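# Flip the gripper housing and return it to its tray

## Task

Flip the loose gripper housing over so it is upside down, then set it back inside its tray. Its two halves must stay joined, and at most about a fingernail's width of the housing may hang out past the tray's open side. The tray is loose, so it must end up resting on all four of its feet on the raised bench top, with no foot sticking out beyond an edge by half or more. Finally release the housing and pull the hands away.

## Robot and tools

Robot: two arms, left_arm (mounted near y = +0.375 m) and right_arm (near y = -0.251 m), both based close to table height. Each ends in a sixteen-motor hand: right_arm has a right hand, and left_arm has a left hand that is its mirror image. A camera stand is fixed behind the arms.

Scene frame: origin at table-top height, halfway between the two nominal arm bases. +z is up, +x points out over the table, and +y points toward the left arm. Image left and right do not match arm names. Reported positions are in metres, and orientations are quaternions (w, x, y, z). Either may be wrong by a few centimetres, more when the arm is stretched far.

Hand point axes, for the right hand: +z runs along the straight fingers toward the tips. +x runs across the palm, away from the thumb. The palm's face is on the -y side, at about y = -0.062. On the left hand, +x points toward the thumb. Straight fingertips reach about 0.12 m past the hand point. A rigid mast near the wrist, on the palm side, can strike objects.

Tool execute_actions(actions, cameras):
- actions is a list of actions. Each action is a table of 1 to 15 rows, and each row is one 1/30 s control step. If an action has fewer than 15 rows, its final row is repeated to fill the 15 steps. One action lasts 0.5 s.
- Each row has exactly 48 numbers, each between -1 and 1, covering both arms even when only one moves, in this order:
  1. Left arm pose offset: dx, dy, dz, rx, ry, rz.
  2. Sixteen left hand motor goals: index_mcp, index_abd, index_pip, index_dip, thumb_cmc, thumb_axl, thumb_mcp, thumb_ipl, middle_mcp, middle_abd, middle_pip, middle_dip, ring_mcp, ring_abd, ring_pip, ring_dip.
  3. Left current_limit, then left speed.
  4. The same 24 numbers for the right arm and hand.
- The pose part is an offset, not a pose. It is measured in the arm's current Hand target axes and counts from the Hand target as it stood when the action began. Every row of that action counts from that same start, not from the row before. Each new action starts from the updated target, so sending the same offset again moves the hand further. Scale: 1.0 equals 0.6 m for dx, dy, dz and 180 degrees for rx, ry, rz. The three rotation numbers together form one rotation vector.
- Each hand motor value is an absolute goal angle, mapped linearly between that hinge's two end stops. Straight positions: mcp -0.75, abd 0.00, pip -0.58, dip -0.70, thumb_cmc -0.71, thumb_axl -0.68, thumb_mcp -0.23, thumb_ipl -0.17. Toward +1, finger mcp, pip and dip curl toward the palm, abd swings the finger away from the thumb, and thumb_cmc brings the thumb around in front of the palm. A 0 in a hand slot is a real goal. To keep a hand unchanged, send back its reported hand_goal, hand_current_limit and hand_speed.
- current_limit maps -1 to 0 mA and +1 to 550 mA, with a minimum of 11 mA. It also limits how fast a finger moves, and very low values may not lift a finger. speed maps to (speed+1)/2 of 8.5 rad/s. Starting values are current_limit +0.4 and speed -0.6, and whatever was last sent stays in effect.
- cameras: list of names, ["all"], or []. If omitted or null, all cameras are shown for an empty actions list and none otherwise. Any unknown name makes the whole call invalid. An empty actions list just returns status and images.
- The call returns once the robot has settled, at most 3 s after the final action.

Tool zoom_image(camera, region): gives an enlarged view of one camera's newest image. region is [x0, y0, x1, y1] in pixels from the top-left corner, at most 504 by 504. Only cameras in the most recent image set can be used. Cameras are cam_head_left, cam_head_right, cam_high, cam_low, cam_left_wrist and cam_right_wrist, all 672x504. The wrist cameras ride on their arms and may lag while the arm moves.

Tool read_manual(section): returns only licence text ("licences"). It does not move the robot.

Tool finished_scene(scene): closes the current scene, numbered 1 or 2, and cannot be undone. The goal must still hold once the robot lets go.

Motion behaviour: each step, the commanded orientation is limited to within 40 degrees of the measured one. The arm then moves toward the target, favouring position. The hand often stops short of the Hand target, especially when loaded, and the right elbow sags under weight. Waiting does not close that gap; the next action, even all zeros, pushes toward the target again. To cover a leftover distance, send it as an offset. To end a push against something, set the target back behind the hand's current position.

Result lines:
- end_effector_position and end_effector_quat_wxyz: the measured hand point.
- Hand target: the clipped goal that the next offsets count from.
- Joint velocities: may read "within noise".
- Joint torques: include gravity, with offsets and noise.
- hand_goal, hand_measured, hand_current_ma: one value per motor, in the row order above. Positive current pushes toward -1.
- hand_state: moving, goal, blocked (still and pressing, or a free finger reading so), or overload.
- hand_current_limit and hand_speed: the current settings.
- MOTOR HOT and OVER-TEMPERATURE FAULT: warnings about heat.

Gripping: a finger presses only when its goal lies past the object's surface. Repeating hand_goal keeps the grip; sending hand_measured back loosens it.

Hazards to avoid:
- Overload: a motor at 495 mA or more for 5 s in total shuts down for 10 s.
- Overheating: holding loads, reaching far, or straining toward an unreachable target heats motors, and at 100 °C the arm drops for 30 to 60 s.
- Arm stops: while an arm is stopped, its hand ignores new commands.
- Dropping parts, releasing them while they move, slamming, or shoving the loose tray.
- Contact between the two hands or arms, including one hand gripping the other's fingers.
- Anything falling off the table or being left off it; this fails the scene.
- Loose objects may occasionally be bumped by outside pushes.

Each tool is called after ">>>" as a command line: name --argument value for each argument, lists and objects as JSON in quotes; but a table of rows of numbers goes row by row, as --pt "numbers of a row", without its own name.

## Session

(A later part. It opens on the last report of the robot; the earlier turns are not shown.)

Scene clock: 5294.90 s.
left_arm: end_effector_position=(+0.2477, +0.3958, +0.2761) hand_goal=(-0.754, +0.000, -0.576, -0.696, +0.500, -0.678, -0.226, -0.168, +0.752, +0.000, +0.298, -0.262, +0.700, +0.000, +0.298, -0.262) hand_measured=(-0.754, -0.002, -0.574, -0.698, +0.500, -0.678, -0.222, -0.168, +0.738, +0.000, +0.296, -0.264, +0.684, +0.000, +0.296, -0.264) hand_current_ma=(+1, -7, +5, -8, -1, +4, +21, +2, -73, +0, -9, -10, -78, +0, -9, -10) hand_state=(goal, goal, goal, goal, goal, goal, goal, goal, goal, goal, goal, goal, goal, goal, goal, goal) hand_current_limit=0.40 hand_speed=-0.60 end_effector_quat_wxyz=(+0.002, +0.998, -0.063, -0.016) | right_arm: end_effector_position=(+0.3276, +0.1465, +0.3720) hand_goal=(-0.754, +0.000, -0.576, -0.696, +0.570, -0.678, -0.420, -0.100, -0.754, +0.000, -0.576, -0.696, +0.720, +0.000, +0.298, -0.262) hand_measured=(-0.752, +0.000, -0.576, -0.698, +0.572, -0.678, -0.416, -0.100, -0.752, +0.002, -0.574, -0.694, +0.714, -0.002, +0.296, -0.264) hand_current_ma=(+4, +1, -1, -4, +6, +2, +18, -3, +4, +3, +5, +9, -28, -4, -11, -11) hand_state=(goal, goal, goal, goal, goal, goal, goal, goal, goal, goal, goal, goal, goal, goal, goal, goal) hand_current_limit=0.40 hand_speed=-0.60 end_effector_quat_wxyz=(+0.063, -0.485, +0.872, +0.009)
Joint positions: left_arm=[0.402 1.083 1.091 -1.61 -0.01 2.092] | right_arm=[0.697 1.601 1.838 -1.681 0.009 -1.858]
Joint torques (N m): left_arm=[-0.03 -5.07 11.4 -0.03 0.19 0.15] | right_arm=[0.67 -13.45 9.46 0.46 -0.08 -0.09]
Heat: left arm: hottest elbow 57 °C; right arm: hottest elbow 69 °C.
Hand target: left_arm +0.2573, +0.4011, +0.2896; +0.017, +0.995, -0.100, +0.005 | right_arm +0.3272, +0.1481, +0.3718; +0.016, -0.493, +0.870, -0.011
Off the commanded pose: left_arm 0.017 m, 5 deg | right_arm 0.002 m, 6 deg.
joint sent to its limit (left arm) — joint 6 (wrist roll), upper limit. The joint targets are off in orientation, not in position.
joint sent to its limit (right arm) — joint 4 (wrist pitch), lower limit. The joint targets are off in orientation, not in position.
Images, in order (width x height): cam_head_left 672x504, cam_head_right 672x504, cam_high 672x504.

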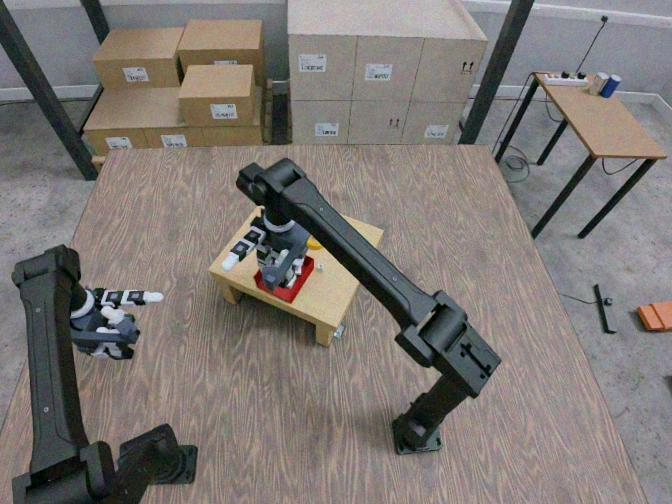

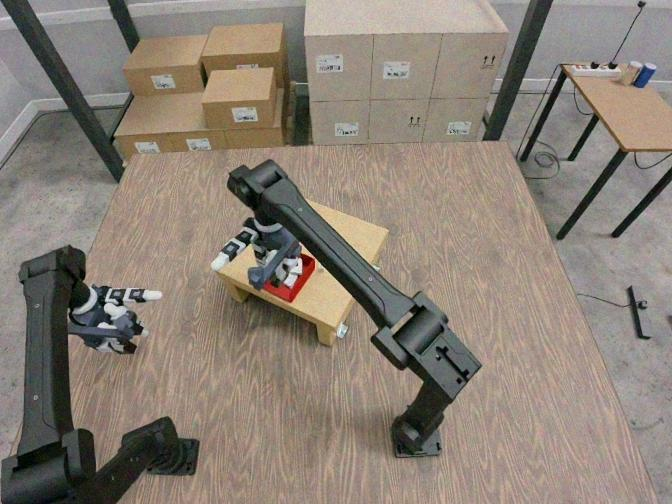

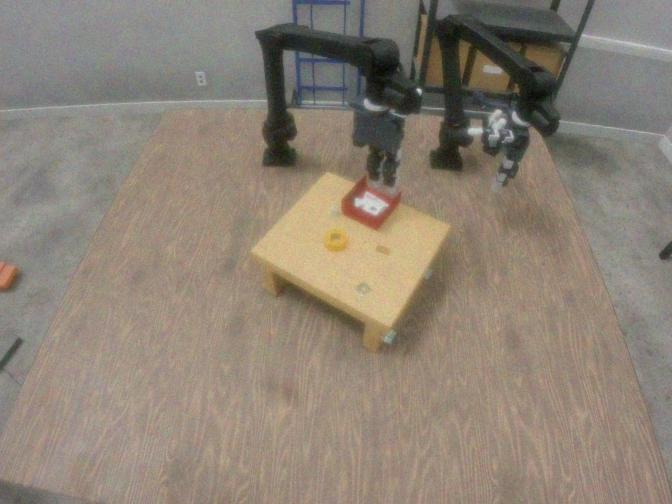

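>>> execute_actions --actions '[[[0,0,0,0,0,0,-0.754,0,-0.576,-0.696,0.5,-0.678,-0.226,-0.168,0.753,0,0.299,-0.261,0.70,0,0.299,-0.261,0.4,-0.6,0.021,0.005,0,0,0,0,-0.754,0,-0.576,-0.696,0.57,-0.678,-0.42,-0.1,-0.754,0,-0.576,-0.696,0.72,0,0.299,-0.261,0.4,-0.6]],[[0,0,0,0,0,0,-0.754,0,-0.576,-0.696,0.5,-0.678,-0.226,-0.168,0.753,0,0.299,-0.261,0.70,0,0.299,-0.261,0.4,-0.6,0,0,0.045,0,0,0,-0.754,0,-0.576,-0.696,0.57,-0.678,-0.42,-0.1,-0.754,0,-0.576,-0.696,0.72,0,0.299,-0.261,0.4,-0.6]]]' --cameras '["cam_head_left","cam_high","cam_head_right","cam_low"]'

>>> zoom_image --camera "cam_high" --region '[330, 150, 420, 240]'

>>> zoom_image --camera "cam_head_left" --region '[230, 220, 330, 320]'

>>> zoom_image --camera "cam_low" --region '[290, 120, 400, 230]'

Scene clock: 5318.63 s.
left_arm: end_effector_position=(+0.2477, +0.3958, +0.2761) hand_goal=(-0.754, +0.000, -0.576, -0.696, +0.500, -0.678, -0.226, -0.168, +0.752, +0.000, +0.298, -0.262, +0.700, +0.000, +0.298, -0.262) hand_measured=(-0.754, -0.002, -0.574, -0.698, +0.500, -0.678, -0.222, -0.168, +0.738, +0.000, +0.296, -0.264, +0.684, +0.000, +0.296, -0.264) hand_current_ma=(+1, -7, +5, -8, -1, +4, +21, +2, -73, +0, -9, -10, -78, +0, -9, -10) hand_state=(goal, goal, goal, goal, goal, goal, goal, goal, goal, goal, goal, goal, goal, goal, goal, goal) hand_current_limit=0.40 hand_speed=-0.60 end_effector_quat_wxyz=(+0.002, +0.998, -0.063, -0.016) | right_arm: end_effector_position=(+0.3209, +0.1373, +0.3457) hand_goal=(-0.754, +0.000, -0.576, -0.696, +0.570, -0.678, -0.420, -0.100, -0.754, +0.000, -0.576, -0.696, +0.720, +0.000, +0.298, -0.262) hand_measured=(-0.752, +0.000, -0.576, -0.698, +0.572, -0.678, -0.416, -0.100, -0.752, +0.002, -0.574, -0.694, +0.714, -0.002, +0.296, -0.264) hand_current_ma=(+4, +1, -1, -4, +6, +2, +18, -3, +4, +3, +5, +9, -28, -4, -11, -11) hand_state=(goal, goal, goal, goal, goal, goal, goal, goal, goal, goal, goal, goal, goal, goal, goal, goal) hand_current_limit=0.40 hand_speed=-0.60 end_effector_quat_wxyz=(+0.033, -0.486, +0.873, -0.004)
Joint positions: left_arm=[0.402 1.083 1.091 -1.61 -0.01 2.092] | right_arm=[0.697 1.6 1.774 -1.681 0.023 -1.861]
Joint torques (N m): left_arm=[-0.73 -5.07 11.34 0.05 0.19 0.14] | right_arm=[1.49 -13.68 9.31 0.64 -0.05 -0.16]
Heat: left arm: hottest elbow 57 °C; right arm: hottest elbow 65 °C.
Hand target: left_arm +0.2573, +0.4011, +0.2896; +0.017, +0.995, -0.100, +0.005 | right_arm +0.3192, +0.1387, +0.3446; +0.016, -0.493, +0.870, -0.011
Off the commanded pose: left_arm 0.017 m, 5 deg | right_arm 0.003 m, 2 deg.
joint sent to its limit (left arm) — joint 6 (wrist roll), upper limit. The joint targets are off in orientation, not in position.
joint sent to its limit (right arm) — joint 4 (wrist pitch), lower limit. The joint targets still meet the commanded pose.
Images, in order (width x height): cam_head_left 672x504, cam_head_right 672x504, cam_high 672x504, cam_low 672x504.

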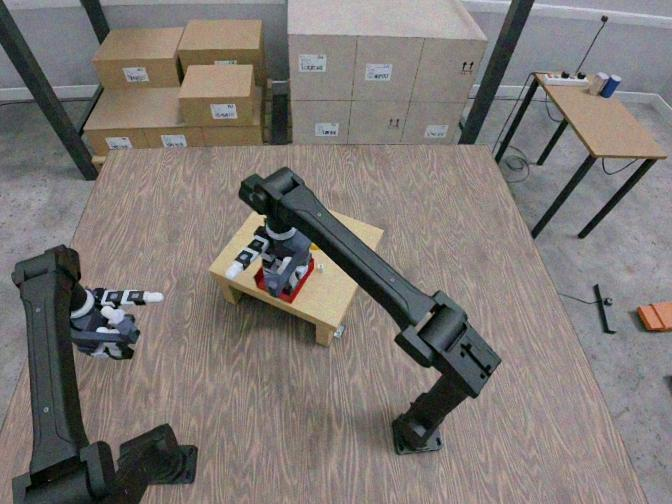

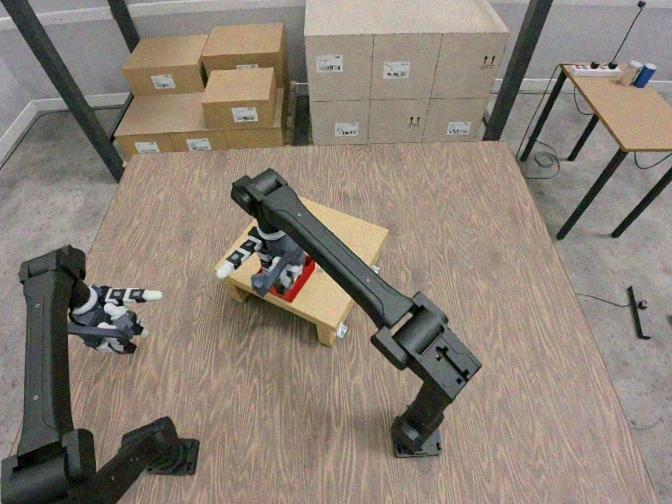

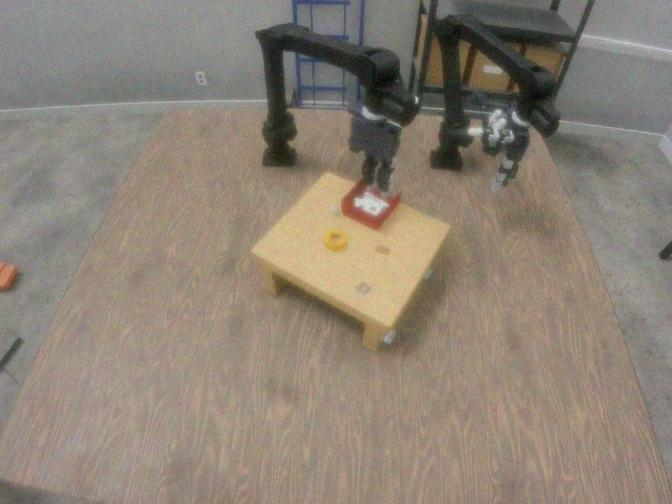

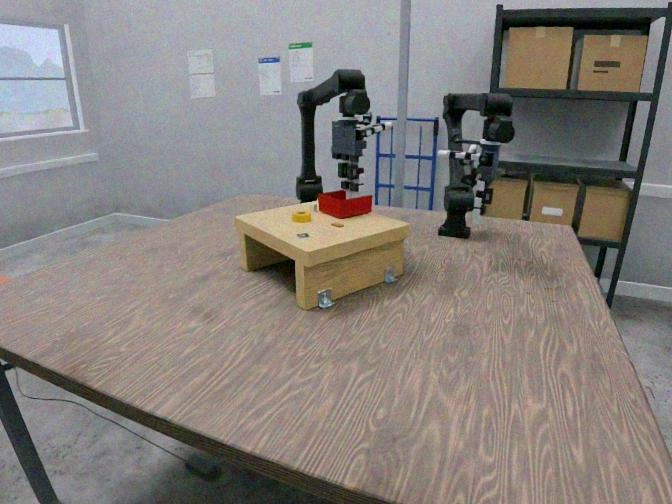

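Scaled by 5.600 from the camera's 672x504 image, which has a finer 960x720 frame.

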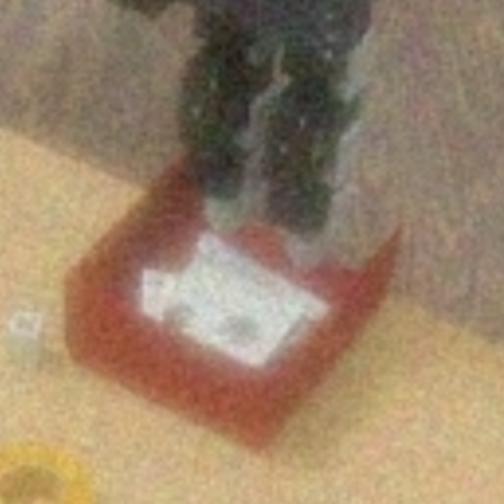

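Scaled by 5.040 from the camera's 672x504 image, which has a finer 960x720 frame.

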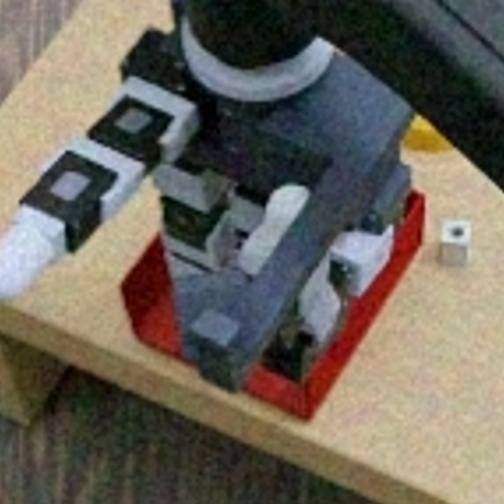

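Scaled by 4.582 from the camera's 672x504 image, which has a finer 960x720 frame.

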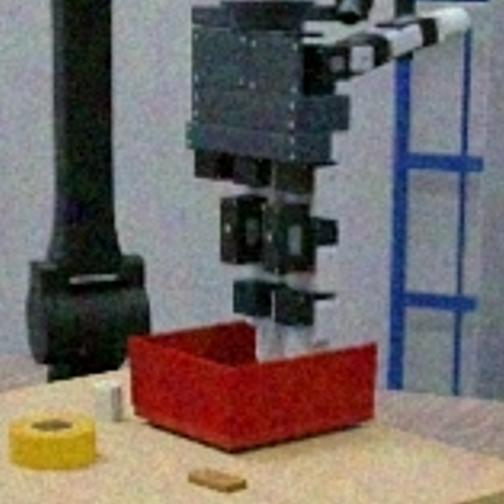

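>>> execute_actions --actions '[[[0,0,0,0,0,0,-0.754,0,-0.576,-0.696,0.5,-0.678,-0.226,-0.168,0.753,0,0.299,-0.261,0.70,0,0.299,-0.261,0.4,-0.6,0,0,0.016,0,0,0,-0.754,0,-0.576,-0.696,0.57,-0.678,-0.42,-0.1,-0.754,0,-0.576,-0.696,0.72,0,0.299,-0.261,0.4,-0.6]],[[0,0,0,0,0,0,-0.754,0,-0.576,-0.696,0.5,-0.678,-0.226,-0.168,0.753,0,0.299,-0.261,0.70,0,0.299,-0.261,0.4,-0.6,0,-0.04,0,0,0,0,-0.754,0,-0.576,-0.696,0.57,-0.678,-0.42,-0.1,-0.754,0,-0.576,-0.696,0.72,0,0.299,-0.261,0.4,-0.6]]]' --cameras '["cam_head_left","cam_high","cam_low"]'

>>> zoom_image --camera "cam_high" --region '[330, 150, 420, 240]'

>>> zoom_image --camera "cam_head_left" --region '[230, 220, 330, 320]'

Scene clock: 5333.33 s.
left_arm: end_effector_position=(+0.2477, +0.3958, +0.2761) hand_goal=(-0.754, +0.000, -0.576, -0.696, +0.500, -0.678, -0.226, -0.168, +0.752, +0.000, +0.298, -0.262, +0.700, +0.000, +0.298, -0.262) hand_measured=(-0.754, -0.002, -0.574, -0.698, +0.500, -0.678, -0.222, -0.168, +0.738, +0.000, +0.296, -0.264, +0.684, +0.000, +0.296, -0.264) hand_current_ma=(+1, -7, +5, -8, -1, +4, +21, +2, -73, +0, -9, -10, -78, +0, -9, -10) hand_state=(goal, goal, goal, goal, goal, goal, goal, goal, goal, goal, goal, goal, goal, goal, goal, goal) hand_current_limit=0.40 hand_speed=-0.60 end_effector_quat_wxyz=(+0.002, +0.998, -0.063, -0.016) | right_arm: end_effector_position=(+0.3345, +0.1233, +0.3330) hand_goal=(-0.754, +0.000, -0.576, -0.696, +0.570, -0.678, -0.420, -0.100, -0.754, +0.000, -0.576, -0.696, +0.720, +0.000, +0.298, -0.262) hand_measured=(-0.750, +0.000, -0.576, -0.698, +0.572, -0.678, -0.416, -0.100, -0.752, +0.002, -0.574, -0.694, +0.714, -0.002, +0.296, -0.264) hand_current_ma=(+13, +1, +2, -4, +6, +2, +18, -3, +9, +3, +5, +9, -28, -4, -11, -11) hand_state=(goal, goal, goal, goal, goal, goal, goal, goal, goal, goal, goal, goal, goal, goal, goal, goal) hand_current_limit=0.40 hand_speed=-0.60 end_effector_quat_wxyz=(+0.020, -0.489, +0.872, -0.010)
Joint positions: left_arm=[0.402 1.083 1.091 -1.61 -0.01 2.092] | right_arm=[0.659 1.619 1.765 -1.681 0.027 -1.904]
Joint torques (N m): left_arm=[-0.38 -5.07 11.32 0.02 0.19 0.17] | right_arm=[1.03 -13.16 11.21 0.39 -0.2 -0.18]
Heat: left arm: hottest elbow 57 °C; right arm: hottest elbow 65 °C.
Hand target: left_arm +0.2573, +0.4011, +0.2896; +0.017, +0.995, -0.100, +0.005 | right_arm +0.3401, +0.1264, +0.3358; +0.016, -0.493, +0.870, -0.011
Off the commanded pose: left_arm 0.017 m, 5 deg | right_arm 0.007 m, 1 deg.
joint sent to its limit (left arm) — joint 6 (wrist roll), upper limit. The joint targets are off in orientation, not in position.
joint sent to its limit (right arm) — joint 4 (wrist pitch), lower limit. The joint targets still meet the commanded pose.
Images, in order (width x height): cam_head_left 672x504, cam_high 672x504, cam_low 672x504.

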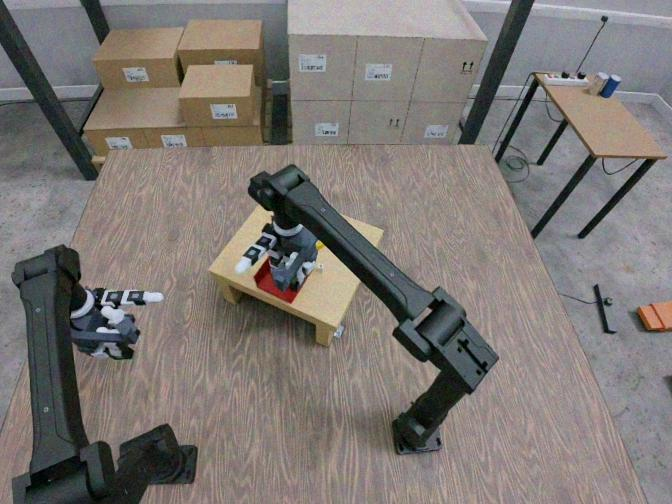

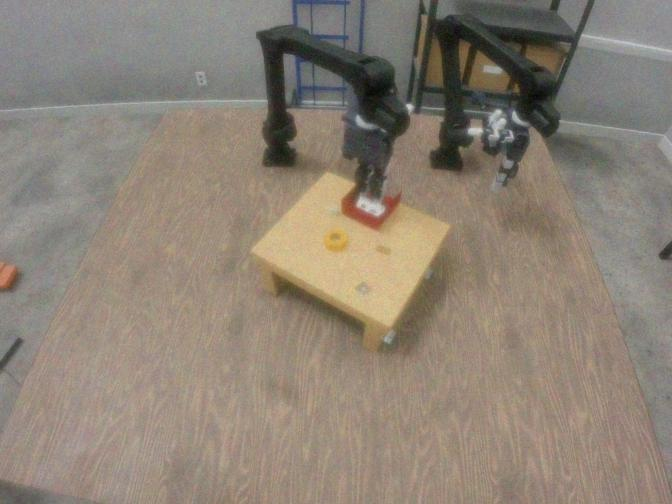

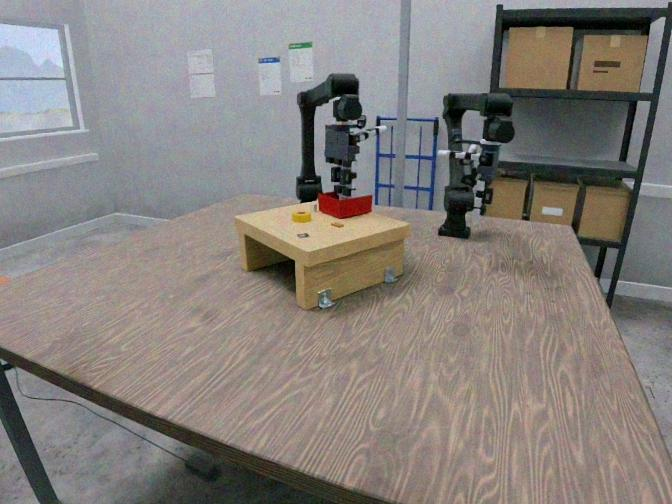

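Scaled by 5.600 from the camera's 672x504 image, which has a finer 960x720 frame.

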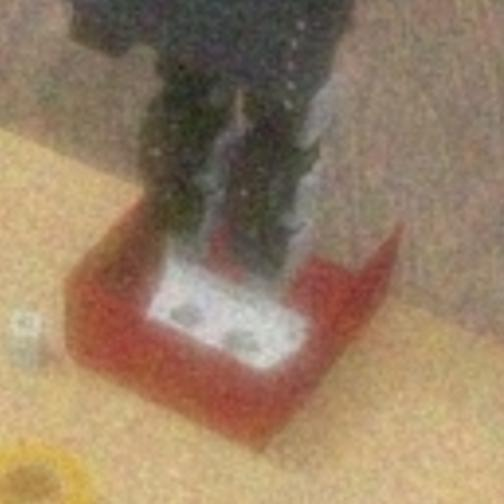

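Scaled by 5.040 from the camera's 672x504 image, which has a finer 960x720 frame.

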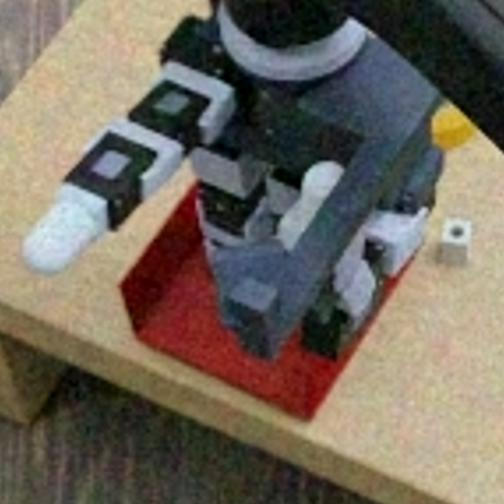

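>>> execute_actions --actions '[[[0,0,0,0,0,0,-0.754,0,-0.576,-0.696,0.5,-0.678,-0.226,-0.168,0.753,0,0.299,-0.261,0.70,0,0.299,-0.261,0.4,-0.6,0,-0.022,0,0,0,0,-0.754,0,-0.576,-0.696,0.57,-0.678,-0.42,-0.1,-0.754,0,-0.576,-0.696,0.72,0,0.299,-0.261,0.4,-0.6]]]' --cameras '["cam_head_left","cam_high"]'

>>> zoom_image --camera "cam_high" --region '[330, 150, 420, 240]'

>>> zoom_image --camera "cam_head_left" --region '[230, 220, 330, 320]'

Scene clock: 5343.60 s.
left_arm: end_effector_position=(+0.2477, +0.3958, +0.2761) hand_goal=(-0.754, +0.000, -0.576, -0.696, +0.500, -0.678, -0.226, -0.168, +0.752, +0.000, +0.298, -0.262, +0.700, +0.000, +0.298, -0.262) hand_measured=(-0.754, -0.002, -0.574, -0.698, +0.500, -0.678, -0.222, -0.168, +0.738, +0.000, +0.296, -0.264, +0.684, +0.000, +0.296, -0.264) hand_current_ma=(+1, -7, +5, -8, -1, +4, +21, +2, -73, +0, -9, -10, -78, +0, -9, -10) hand_state=(goal, goal, goal, goal, goal, goal, goal, goal, goal, goal, goal, goal, goal, goal, goal, goal) hand_current_limit=0.40 hand_speed=-0.60 end_effector_quat_wxyz=(+0.002, +0.998, -0.063, -0.016) | right_arm: end_effector_position=(+0.3393, +0.1177, +0.3307) hand_goal=(-0.754, +0.000, -0.576, -0.696, +0.570, -0.678, -0.420, -0.100, -0.754, +0.000, -0.576, -0.696, +0.720, +0.000, +0.298, -0.262) hand_measured=(-0.750, +0.000, -0.574, -0.696, +0.572, -0.678, -0.416, -0.100, -0.748, +0.002, -0.574, -0.694, +0.714, -0.002, +0.296, -0.264) hand_current_ma=(+20, +1, +5, -3, +6, +2, +18, -3, +25, +3, +6, +9, -28, -4, -11, -11) hand_state=(goal, goal, goal, goal, goal, goal, goal, goal, goal, goal, goal, goal, goal, goal, goal, goal) hand_current_limit=0.40 hand_speed=-0.60 end_effector_quat_wxyz=(+0.016, -0.493, +0.870, -0.007)
Joint positions: left_arm=[0.402 1.083 1.091 -1.61 -0.01 2.092] | right_arm=[0.641 1.626 1.765 -1.681 0.018 -1.932]
Joint torques (N m): left_arm=[-0.5 -4.66 11.33 -0.01 0.21 0.16] | right_arm=[0.26 -12.4 12.44 0.34 -0.21 -0.19]
Heat: left arm: hottest elbow 57 °C; right arm: hottest elbow 65 °C.
Hand target: left_arm +0.2573, +0.4011, +0.2896; +0.017, +0.995, -0.100, +0.005 | right_arm +0.3514, +0.1196, +0.3362; +0.016, -0.493, +0.870, -0.011
Off the commanded pose: left_arm 0.017 m, 5 deg | right_arm 0.013 m, 1 deg.
joint sent to its limit (left arm) — joint 6 (wrist roll), upper limit. The joint targets are off in orientation, not in position.
joint sent to its limit (right arm) — joint 4 (wrist pitch), lower limit. The joint targets still meet the commanded pose.
Images, in order (width x height): cam_head_left 672x504, cam_high 672x504.

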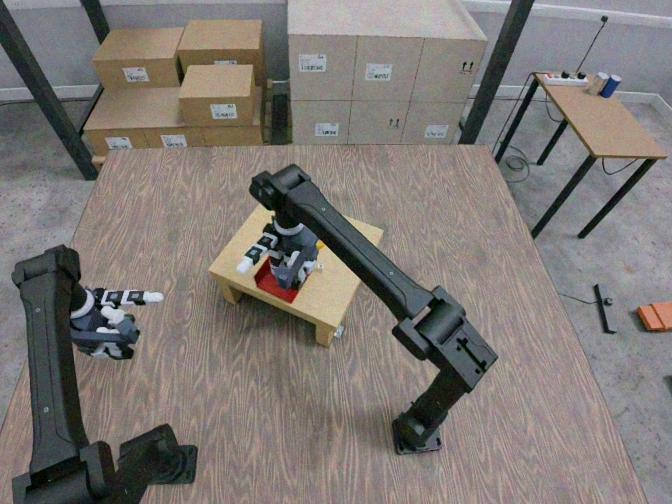

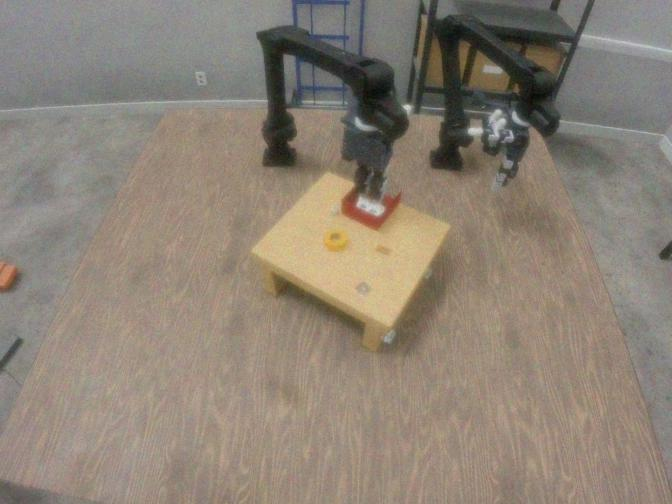

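Scaled by 5.600 from the camera's 672x504 image, which has a finer 960x720 frame.

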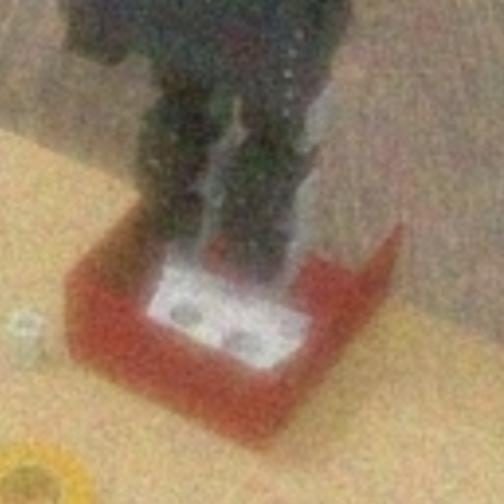

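Scaled by 5.040 from the camera's 672x504 image, which has a finer 960x720 frame.

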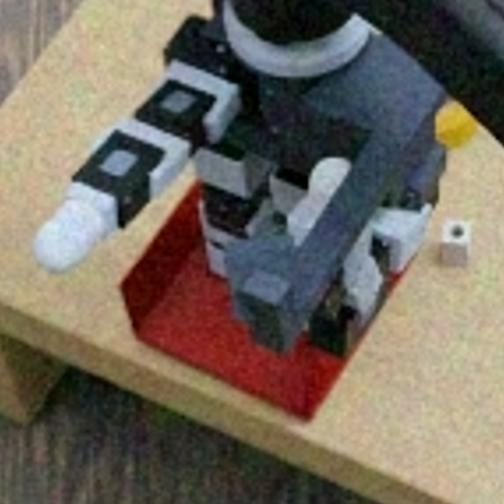

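>>> execute_actions --actions '[[[0,0,0,0,0,0,-0.754,0,-0.576,-0.696,0.5,-0.678,-0.226,-0.168,0.753,0,0.299,-0.261,0.70,0,0.299,-0.261,0.4,-0.6,0,-0.02,-0.006,0,0,0,-0.754,0,-0.576,-0.696,0.57,-0.678,-0.42,-0.1,-0.754,0,-0.576,-0.696,0.72,0,0.299,-0.261,0.4,-0.6]]]' --cameras '["cam_head_left","cam_high"]'

>>> zoom_image --camera "cam_high" --region '[330, 150, 420, 240]'

>>> zoom_image --camera "cam_head_left" --region '[230, 220, 330, 320]'

Scene clock: 5352.40 s.
left_arm: end_effector_position=(+0.2477, +0.3958, +0.2761) hand_goal=(-0.754, +0.000, -0.576, -0.696, +0.500, -0.678, -0.226, -0.168, +0.752, +0.000, +0.298, -0.262, +0.700, +0.000, +0.298, -0.262) hand_measured=(-0.754, -0.002, -0.574, -0.698, +0.500, -0.678, -0.222, -0.168, +0.738, +0.000, +0.296, -0.264, +0.684, +0.000, +0.296, -0.264) hand_current_ma=(+1, -7, +5, -8, -1, +4, +21, +2, -73, +0, -9, -10, -78, +0, -9, -10) hand_state=(goal, goal, goal, goal, goal, goal, goal, goal, goal, goal, goal, goal, goal, goal, goal, goal) hand_current_limit=0.40 hand_speed=-0.60 end_effector_quat_wxyz=(+0.002, +0.998, -0.063, -0.016) | right_arm: end_effector_position=(+0.3462, +0.1099, +0.3304) hand_goal=(-0.754, +0.000, -0.576, -0.696, +0.570, -0.678, -0.420, -0.100, -0.754, +0.000, -0.576, -0.696, +0.720, +0.000, +0.298, -0.262) hand_measured=(-0.742, +0.000, -0.570, -0.696, +0.572, -0.678, -0.416, -0.100, -0.746, +0.002, -0.574, -0.694, +0.714, -0.002, +0.296, -0.264) hand_current_ma=(+58, +0, +25, +3, +6, +2, +18, -3, +34, +3, +11, +9, -28, -4, -11, -11) hand_state=(goal, goal, goal, goal, goal, goal, goal, goal, goal, goal, goal, goal, goal, goal, goal, goal) hand_current_limit=0.40 hand_speed=-0.60 end_effector_quat_wxyz=(+0.015, -0.493, +0.870, -0.004)
Joint positions: left_arm=[0.402 1.083 1.091 -1.61 -0.01 2.092] | right_arm=[0.618 1.628 1.766 -1.681 0.012 -1.955]
Joint torques (N m): left_arm=[-0.97 -5.07 11.47 0.03 0.19 0.15] | right_arm=[0.15 -12.51 13.78 0.47 -0.08 -0.09]
Heat: left arm: hottest elbow 57 °C; right arm: hottest elbow 65 °C.
Hand target: left_arm +0.2573, +0.4011, +0.2896; +0.017, +0.995, -0.100, +0.005 | right_arm +0.3616, +0.1134, +0.3402; +0.016, -0.493, +0.870, -0.011
Off the commanded pose: left_arm 0.017 m, 5 deg | right_arm 0.019 m, 1 deg.
joint sent to its limit (left arm) — joint 6 (wrist roll), upper limit. The joint targets are off in orientation, not in position.
joint sent to its limit (right arm) — joint 4 (wrist pitch), lower limit. The joint targets still meet the commanded pose.
Images, in order (width x height): cam_head_left 672x504, cam_high 672x504.

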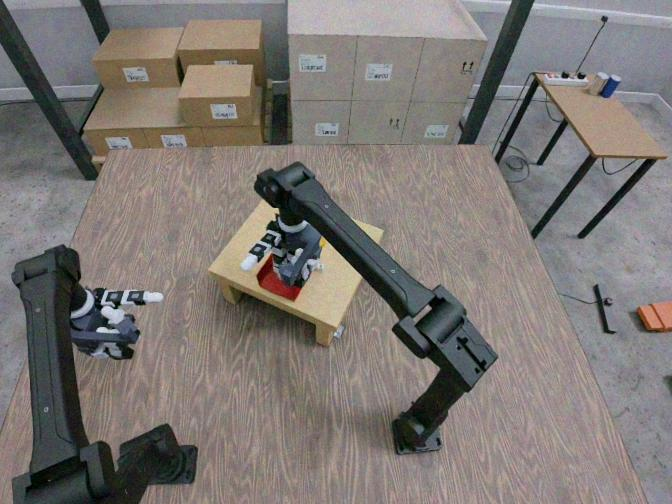

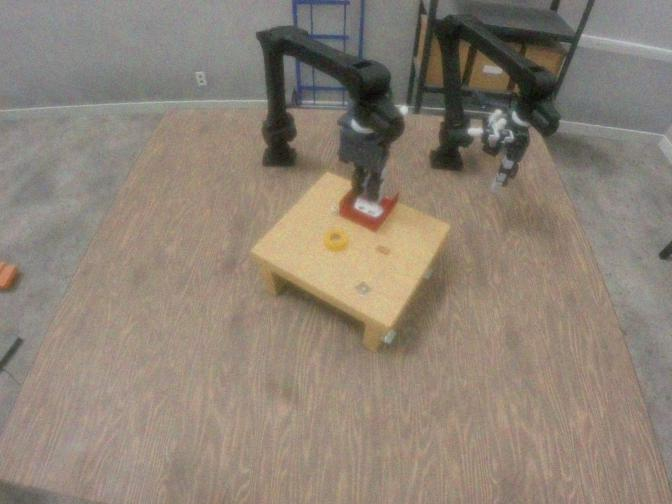

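Scaled by 5.600 from the camera's 672x504 image, which has a finer 960x720 frame.

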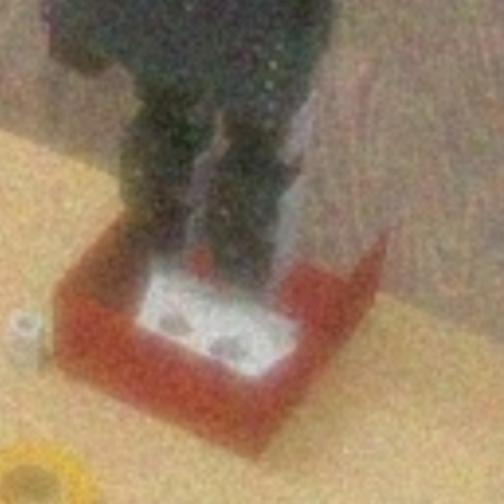

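Scaled by 5.040 from the camera's 672x504 image, which has a finer 960x720 frame.

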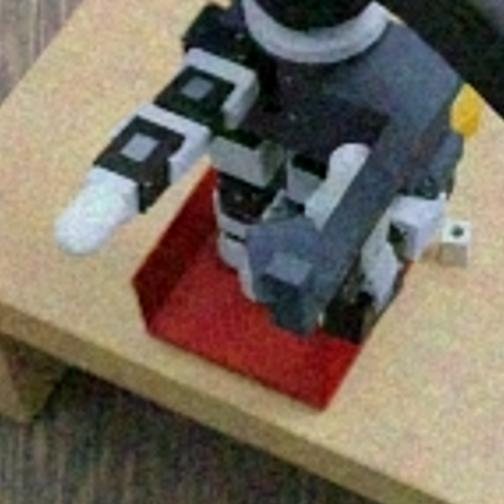

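>>> execute_actions --actions '[[[0,0,0,0,0,0,-0.754,0,-0.576,-0.696,0.5,-0.678,-0.226,-0.168,0.753,0,0.299,-0.261,0.70,0,0.299,-0.261,0.4,-0.6,0,0.09,-0.01,0,0,0,-0.754,0,-0.576,-0.696,0.57,-0.678,-0.42,-0.1,-0.754,0,-0.576,-0.696,0.72,0,0.299,-0.261,0.4,-0.6]],[[0,0,0,0,0,0,-0.754,0,-0.576,-0.696,0.5,-0.678,-0.226,-0.168,0.753,0,0.299,-0.261,0.70,0,0.299,-0.261,0.4,-0.6,0,0,-0.15,0,0,0,-0.754,0,-0.576,-0.696,0.57,-0.678,-0.42,-0.1,-0.754,0,-0.576,-0.696,0.72,0,0.299,-0.261,0.4,-0.6]],[[0,0,0,0,0,0,-0.754,0,-0.576,-0.696,0.5,-0.678,-0.226,-0.168,0.753,0,0.299,-0.261,0.70,0,0.299,-0.261,0.4,-0.6,0.15,0,0,0,0,0,-0.754,0,-0.576,-0.696,0.57,-0.678,-0.42,-0.1,-0.754,0,-0.576,-0.696,0.72,0,0.299,-0.261,0.4,-0.6]],[[0,0,0,0,0,0,-0.754,0,-0.576,-0.696,0.5,-0.678,-0.226,-0.168,0.753,0,0.299,-0.261,0.70,0,0.299,-0.261,0.4,-0.6,0.15,0,0,0,0,0,-0.754,0,-0.576,-0.696,0.57,-0.678,-0.42,-0.1,-0.754,0,-0.576,-0.696,0.72,0,0.299,-0.261,0.4,-0.6]]]' --cameras '["cam_head_left","cam_head_right","cam_high"]'

>>> zoom_image --camera "cam_high" --region '[335, 170, 415, 250]'

>>> zoom_image --camera "cam_head_left" --region '[245, 235, 325, 315]'

>>> zoom_image --camera "cam_head_right" --region '[245, 235, 325, 315]'

Scene clock: 5365.10 s.
left_arm: end_effector_position=(+0.2477, +0.3958, +0.2761) hand_goal=(-0.754, +0.000, -0.576, -0.696, +0.500, -0.678, -0.226, -0.168, +0.752, +0.000, +0.298, -0.262, +0.700, +0.000, +0.298, -0.262) hand_measured=(-0.754, -0.002, -0.574, -0.698, +0.500, -0.678, -0.222, -0.168, +0.738, +0.000, +0.296, -0.264, +0.684, +0.000, +0.296, -0.264) hand_current_ma=(+1, -7, +5, -8, -1, +4, +21, +2, -73, +0, -9, -10, -78, +0, -9, -10) hand_state=(goal, goal, goal, goal, goal, goal, goal, goal, goal, goal, goal, goal, goal, goal, goal, goal) hand_current_limit=0.40 hand_speed=-0.60 end_effector_quat_wxyz=(+0.002, +0.998, -0.063, -0.016) | right_arm: end_effector_position=(+0.2195, -0.0118, +0.4301) hand_goal=(-0.754, +0.000, -0.576, -0.696, +0.570, -0.678, -0.420, -0.100, -0.754, +0.000, -0.576, -0.696, +0.720, +0.000, +0.298, -0.262) hand_measured=(-0.752, +0.002, -0.578, -0.698, +0.572, -0.678, -0.416, -0.100, -0.752, +0.002, -0.574, -0.694, +0.712, +0.000, +0.296, -0.264) hand_current_ma=(+4, +7, -7, -7, +6, +2, +18, -3, +12, +5, +10, +9, -30, -3, -11, -11) hand_state=(goal, goal, goal, goal, goal, goal, goal, goal, goal, goal, goal, goal, goal, goal, goal, goal) hand_current_limit=0.40 hand_speed=-0.60 end_effector_quat_wxyz=(+0.148, -0.486, +0.861, +0.024)
Joint positions: left_arm=[0.402 1.083 1.091 -1.61 -0.01 2.092] | right_arm=[0.53 1.068 1.477 -1.681 -0.034 -2.035]
Joint torques (N m): left_arm=[-0.32 -5.01 11.43 -0.08 0.19 0.16] | right_arm=[0.15 -5.13 9.24 1.14 -0.52 -0.14]
Heat: left arm: hottest elbow 57 °C; right arm: hottest elbow 65 °C.
Hand target: left_arm +0.2573, +0.4011, +0.2896; +0.017, +0.995, -0.100, +0.005 | right_arm +0.2191, -0.0129, +0.4315; +0.016, -0.493, +0.870, -0.011
Off the commanded pose: left_arm 0.017 m, 5 deg | right_arm 0.002 m, 16 deg.
joint sent to its limit (left arm) — joint 6 (wrist roll), upper limit. The joint targets are off in orientation, not in position.
joint sent to its limit (right arm) — joint 4 (wrist pitch), lower limit. The joint targets are off in orientation, not in position.
Images, in order (width x height): cam_head_left 672x504, cam_head_right 672x504, cam_high 672x504.

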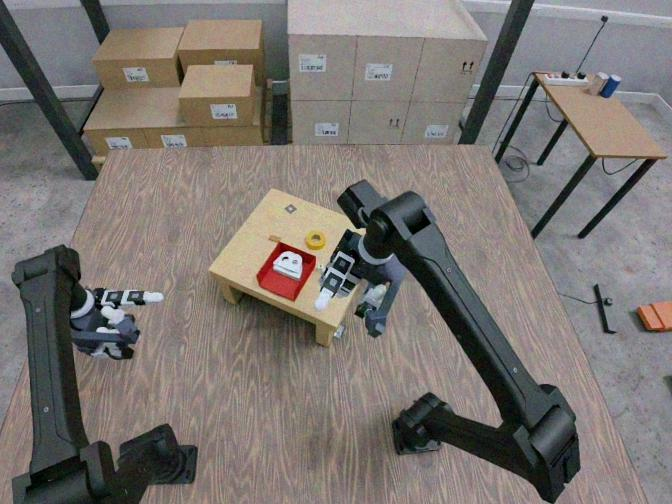

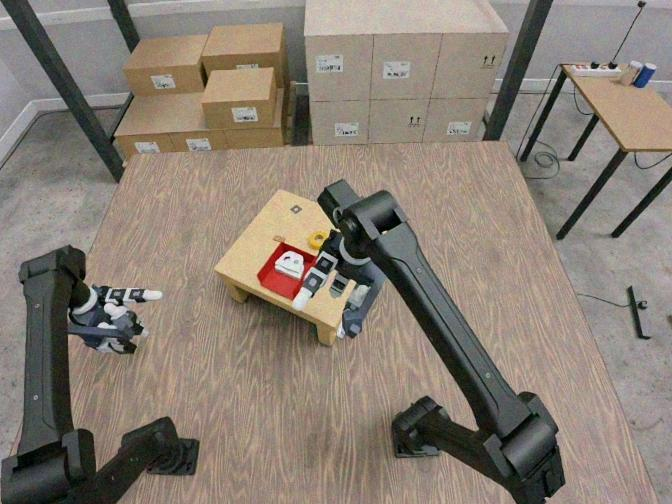

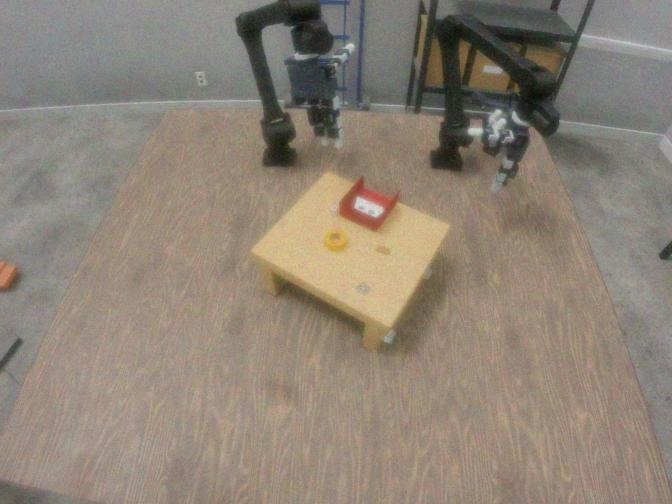

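Scaled by 6.300 from the camera's 672x504 image, which has a finer 960x720 frame.

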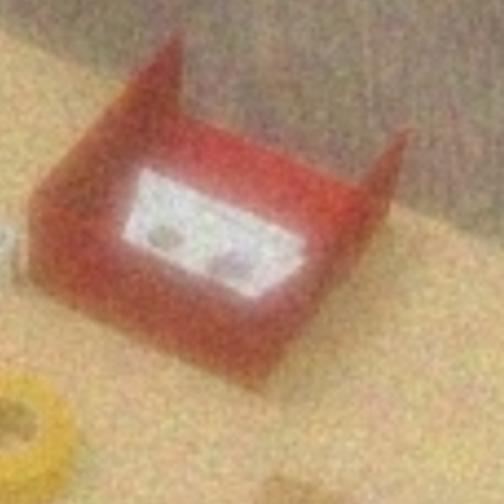

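Scaled by 6.300 from the camera's 672x504 image, which has a finer 960x720 frame.

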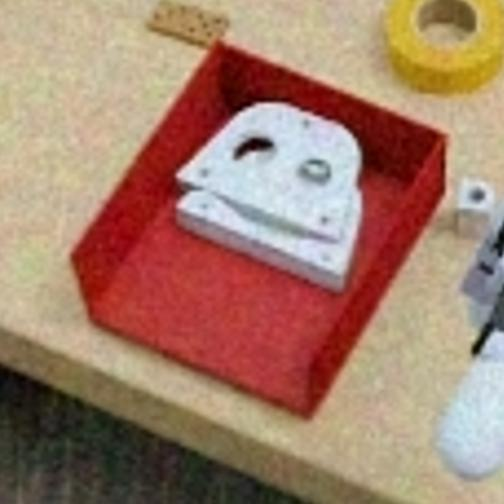

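Scaled by 6.300 from the camera's 672x504 image, which has a finer 960x720 frame.

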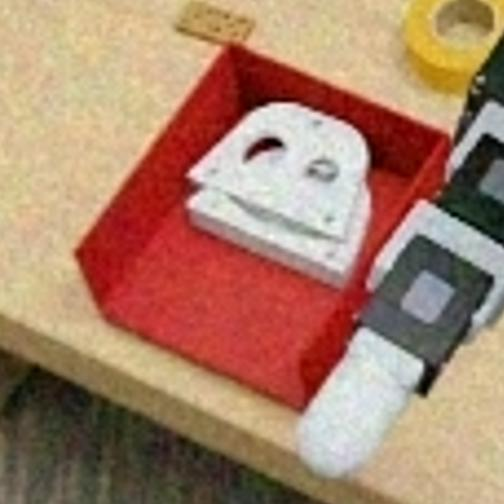

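>>> zoom_image --camera "cam_head_left" --region '[268, 246, 308, 286]'

>>> zoom_image --camera "cam_head_right" --region '[268, 246, 308, 286]'

>>> zoom_image --camera "cam_high" --region '[345, 190, 395, 230]'

Scaled by 12.600 from the camera's 672x504 image, which has a finer 960x720 frame.

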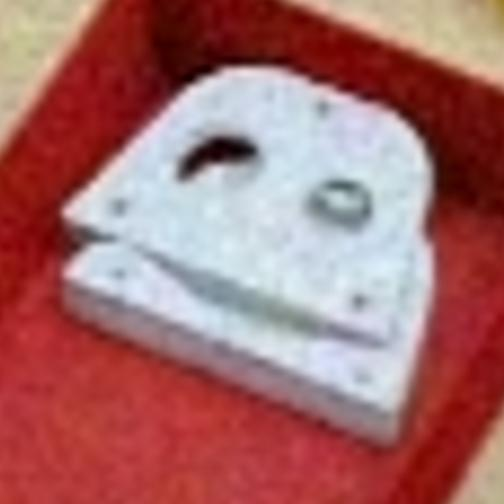

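Scaled by 12.600 from the camera's 672x504 image, which has a finer 960x720 frame.

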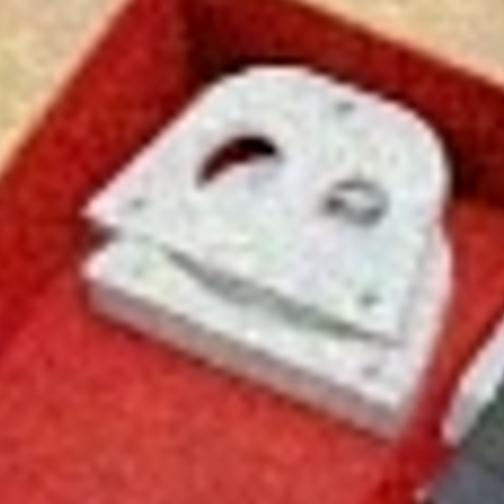

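Scaled by 10.080 from the camera's 672x504 image, which has a finer 960x720 frame.

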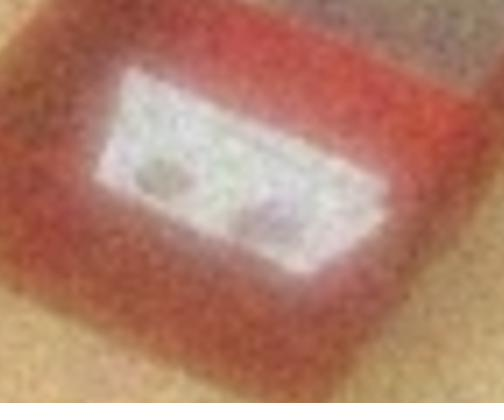

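>>> execute_actions --actions '[[[0,0,0,0,0,0,-0.754,0,-0.576,-0.696,0.5,-0.678,-0.226,-0.168,0.753,0,0.299,-0.261,0.70,0,0.299,-0.261,0.4,-0.6,-0.143,-0.01,0,0,0,0,-0.754,0,-0.576,-0.696,0.57,-0.678,-0.42,-0.1,-0.754,0,-0.576,-0.696,0.72,0,0.299,-0.261,0.4,-0.6]],[[0,0,0,0,0,0,-0.754,0,-0.576,-0.696,0.5,-0.678,-0.226,-0.168,0.753,0,0.299,-0.261,0.70,0,0.299,-0.261,0.4,-0.6,-0.143,-0.01,0,0,0,0,-0.754,0,-0.576,-0.696,0.57,-0.678,-0.42,-0.1,-0.754,0,-0.576,-0.696,0.72,0,0.299,-0.261,0.4,-0.6]],[[0,0,0,0,0,0,-0.754,0,-0.576,-0.696,0.5,-0.678,-0.226,-0.168,0.753,0,0.299,-0.261,0.70,0,0.299,-0.261,0.4,-0.6,0,-0.018,0.09,0,0,0,-0.754,0,-0.576,-0.696,0.57,-0.678,-0.42,-0.1,-0.754,0,-0.576,-0.696,0.72,0,0.299,-0.261,0.4,-0.6]]]' --cameras '["cam_head_left","cam_high"]'

>>> zoom_image --camera "cam_high" --region '[330, 150, 420, 240]'

Scene clock: 5418.73 s.
left_arm: end_effector_position=(+0.2477, +0.3958, +0.2761) hand_goal=(-0.754, +0.000, -0.576, -0.696, +0.500, -0.678, -0.226, -0.168, +0.752, +0.000, +0.298, -0.262, +0.700, +0.000, +0.298, -0.262) hand_measured=(-0.754, -0.002, -0.574, -0.698, +0.500, -0.678, -0.222, -0.168, +0.738, +0.000, +0.296, -0.264, +0.684, +0.000, +0.296, -0.264) hand_current_ma=(+1, -7, +5, -8, -1, +4, +21, +2, -73, +0, -9, -10, -78, +0, -9, -10) hand_state=(goal, goal, goal, goal, goal, goal, goal, goal, goal, goal, goal, goal, goal, goal, goal, goal) hand_current_limit=0.40 hand_speed=-0.60 end_effector_quat_wxyz=(+0.002, +0.998, -0.063, -0.016) | right_arm: end_effector_position=(+0.3244, +0.1231, +0.3822) hand_goal=(-0.754, +0.000, -0.576, -0.696, +0.570, -0.678, -0.420, -0.100, -0.754, +0.000, -0.576, -0.696, +0.720, +0.000, +0.298, -0.262) hand_measured=(-0.752, +0.002, -0.578, -0.698, +0.572, -0.678, -0.416, -0.100, -0.752, +0.002, -0.574, -0.694, +0.712, +0.000, +0.296, -0.264) hand_current_ma=(+5, +7, -6, -7, +10, +2, +18, -3, +10, +5, +10, +9, -30, -3, -11, -11) hand_state=(goal, goal, goal, goal, goal, goal, goal, goal, goal, goal, goal, goal, goal, goal, goal, goal) hand_current_limit=0.40 hand_speed=-0.60 end_effector_quat_wxyz=(+0.071, -0.492, +0.868, +0.011)
Joint positions: left_arm=[0.402 1.083 1.091 -1.61 -0.01 2.092] | right_arm=[0.664 1.551 1.805 -1.681 0.004 -1.909]
Joint torques (N m): left_arm=[-0.15 -4.66 11.36 0.05 0.22 0.13] | right_arm=[-0.15 -12.81 9.65 0.66 -0.05 -0.03]
Heat: left arm: hottest elbow 57 °C; right arm: hottest elbow 64 °C.
Hand target: left_arm +0.2573, +0.4011, +0.2896; +0.017, +0.995, -0.100, +0.005 | right_arm +0.3288, +0.1225, +0.3811; +0.016, -0.493, +0.870, -0.011
Off the commanded pose: left_arm 0.017 m, 5 deg | right_arm 0.005 m, 7 deg.
joint sent to its limit (left arm) — joint 6 (wrist roll), upper limit. The joint targets are off in orientation, not in position.
joint sent to its limit (right arm) — joint 4 (wrist pitch), lower limit. The joint targets are off in orientation, not in position.
Images, in order (width x height): cam_head_left 672x504, cam_high 672x504.

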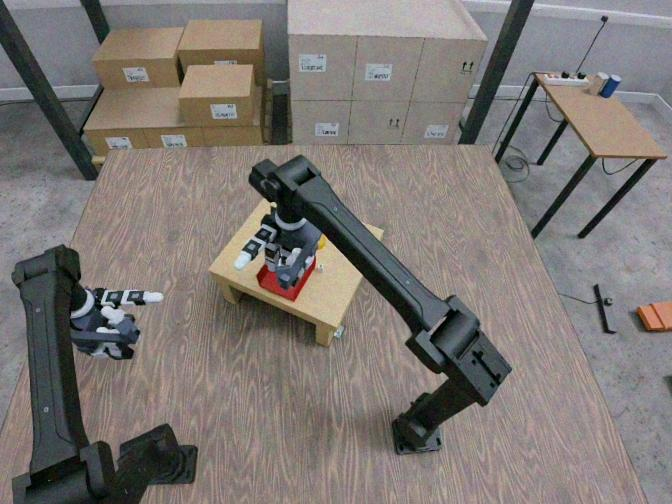

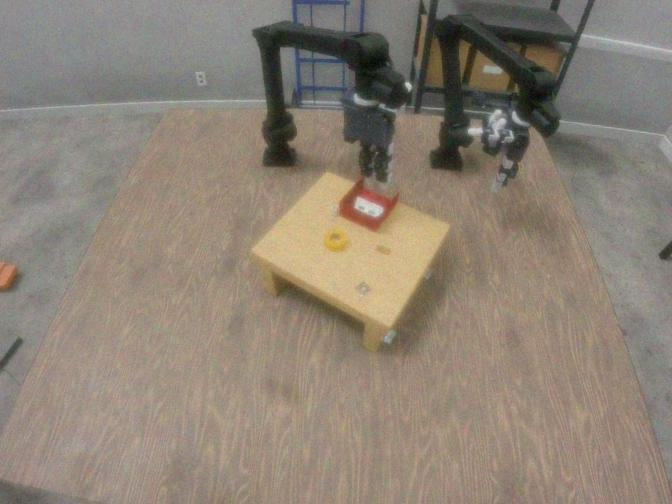

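Scaled by 5.600 from the camera's 672x504 image, which has a finer 960x720 frame.

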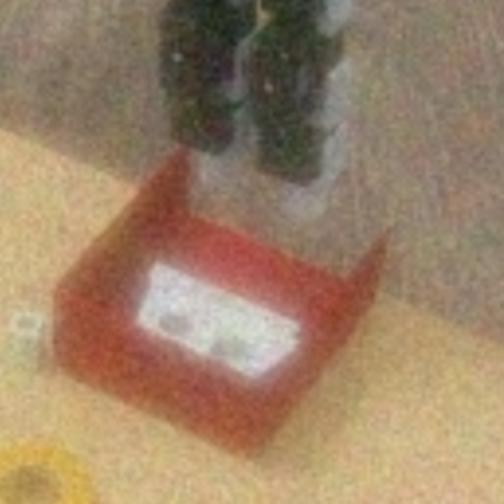

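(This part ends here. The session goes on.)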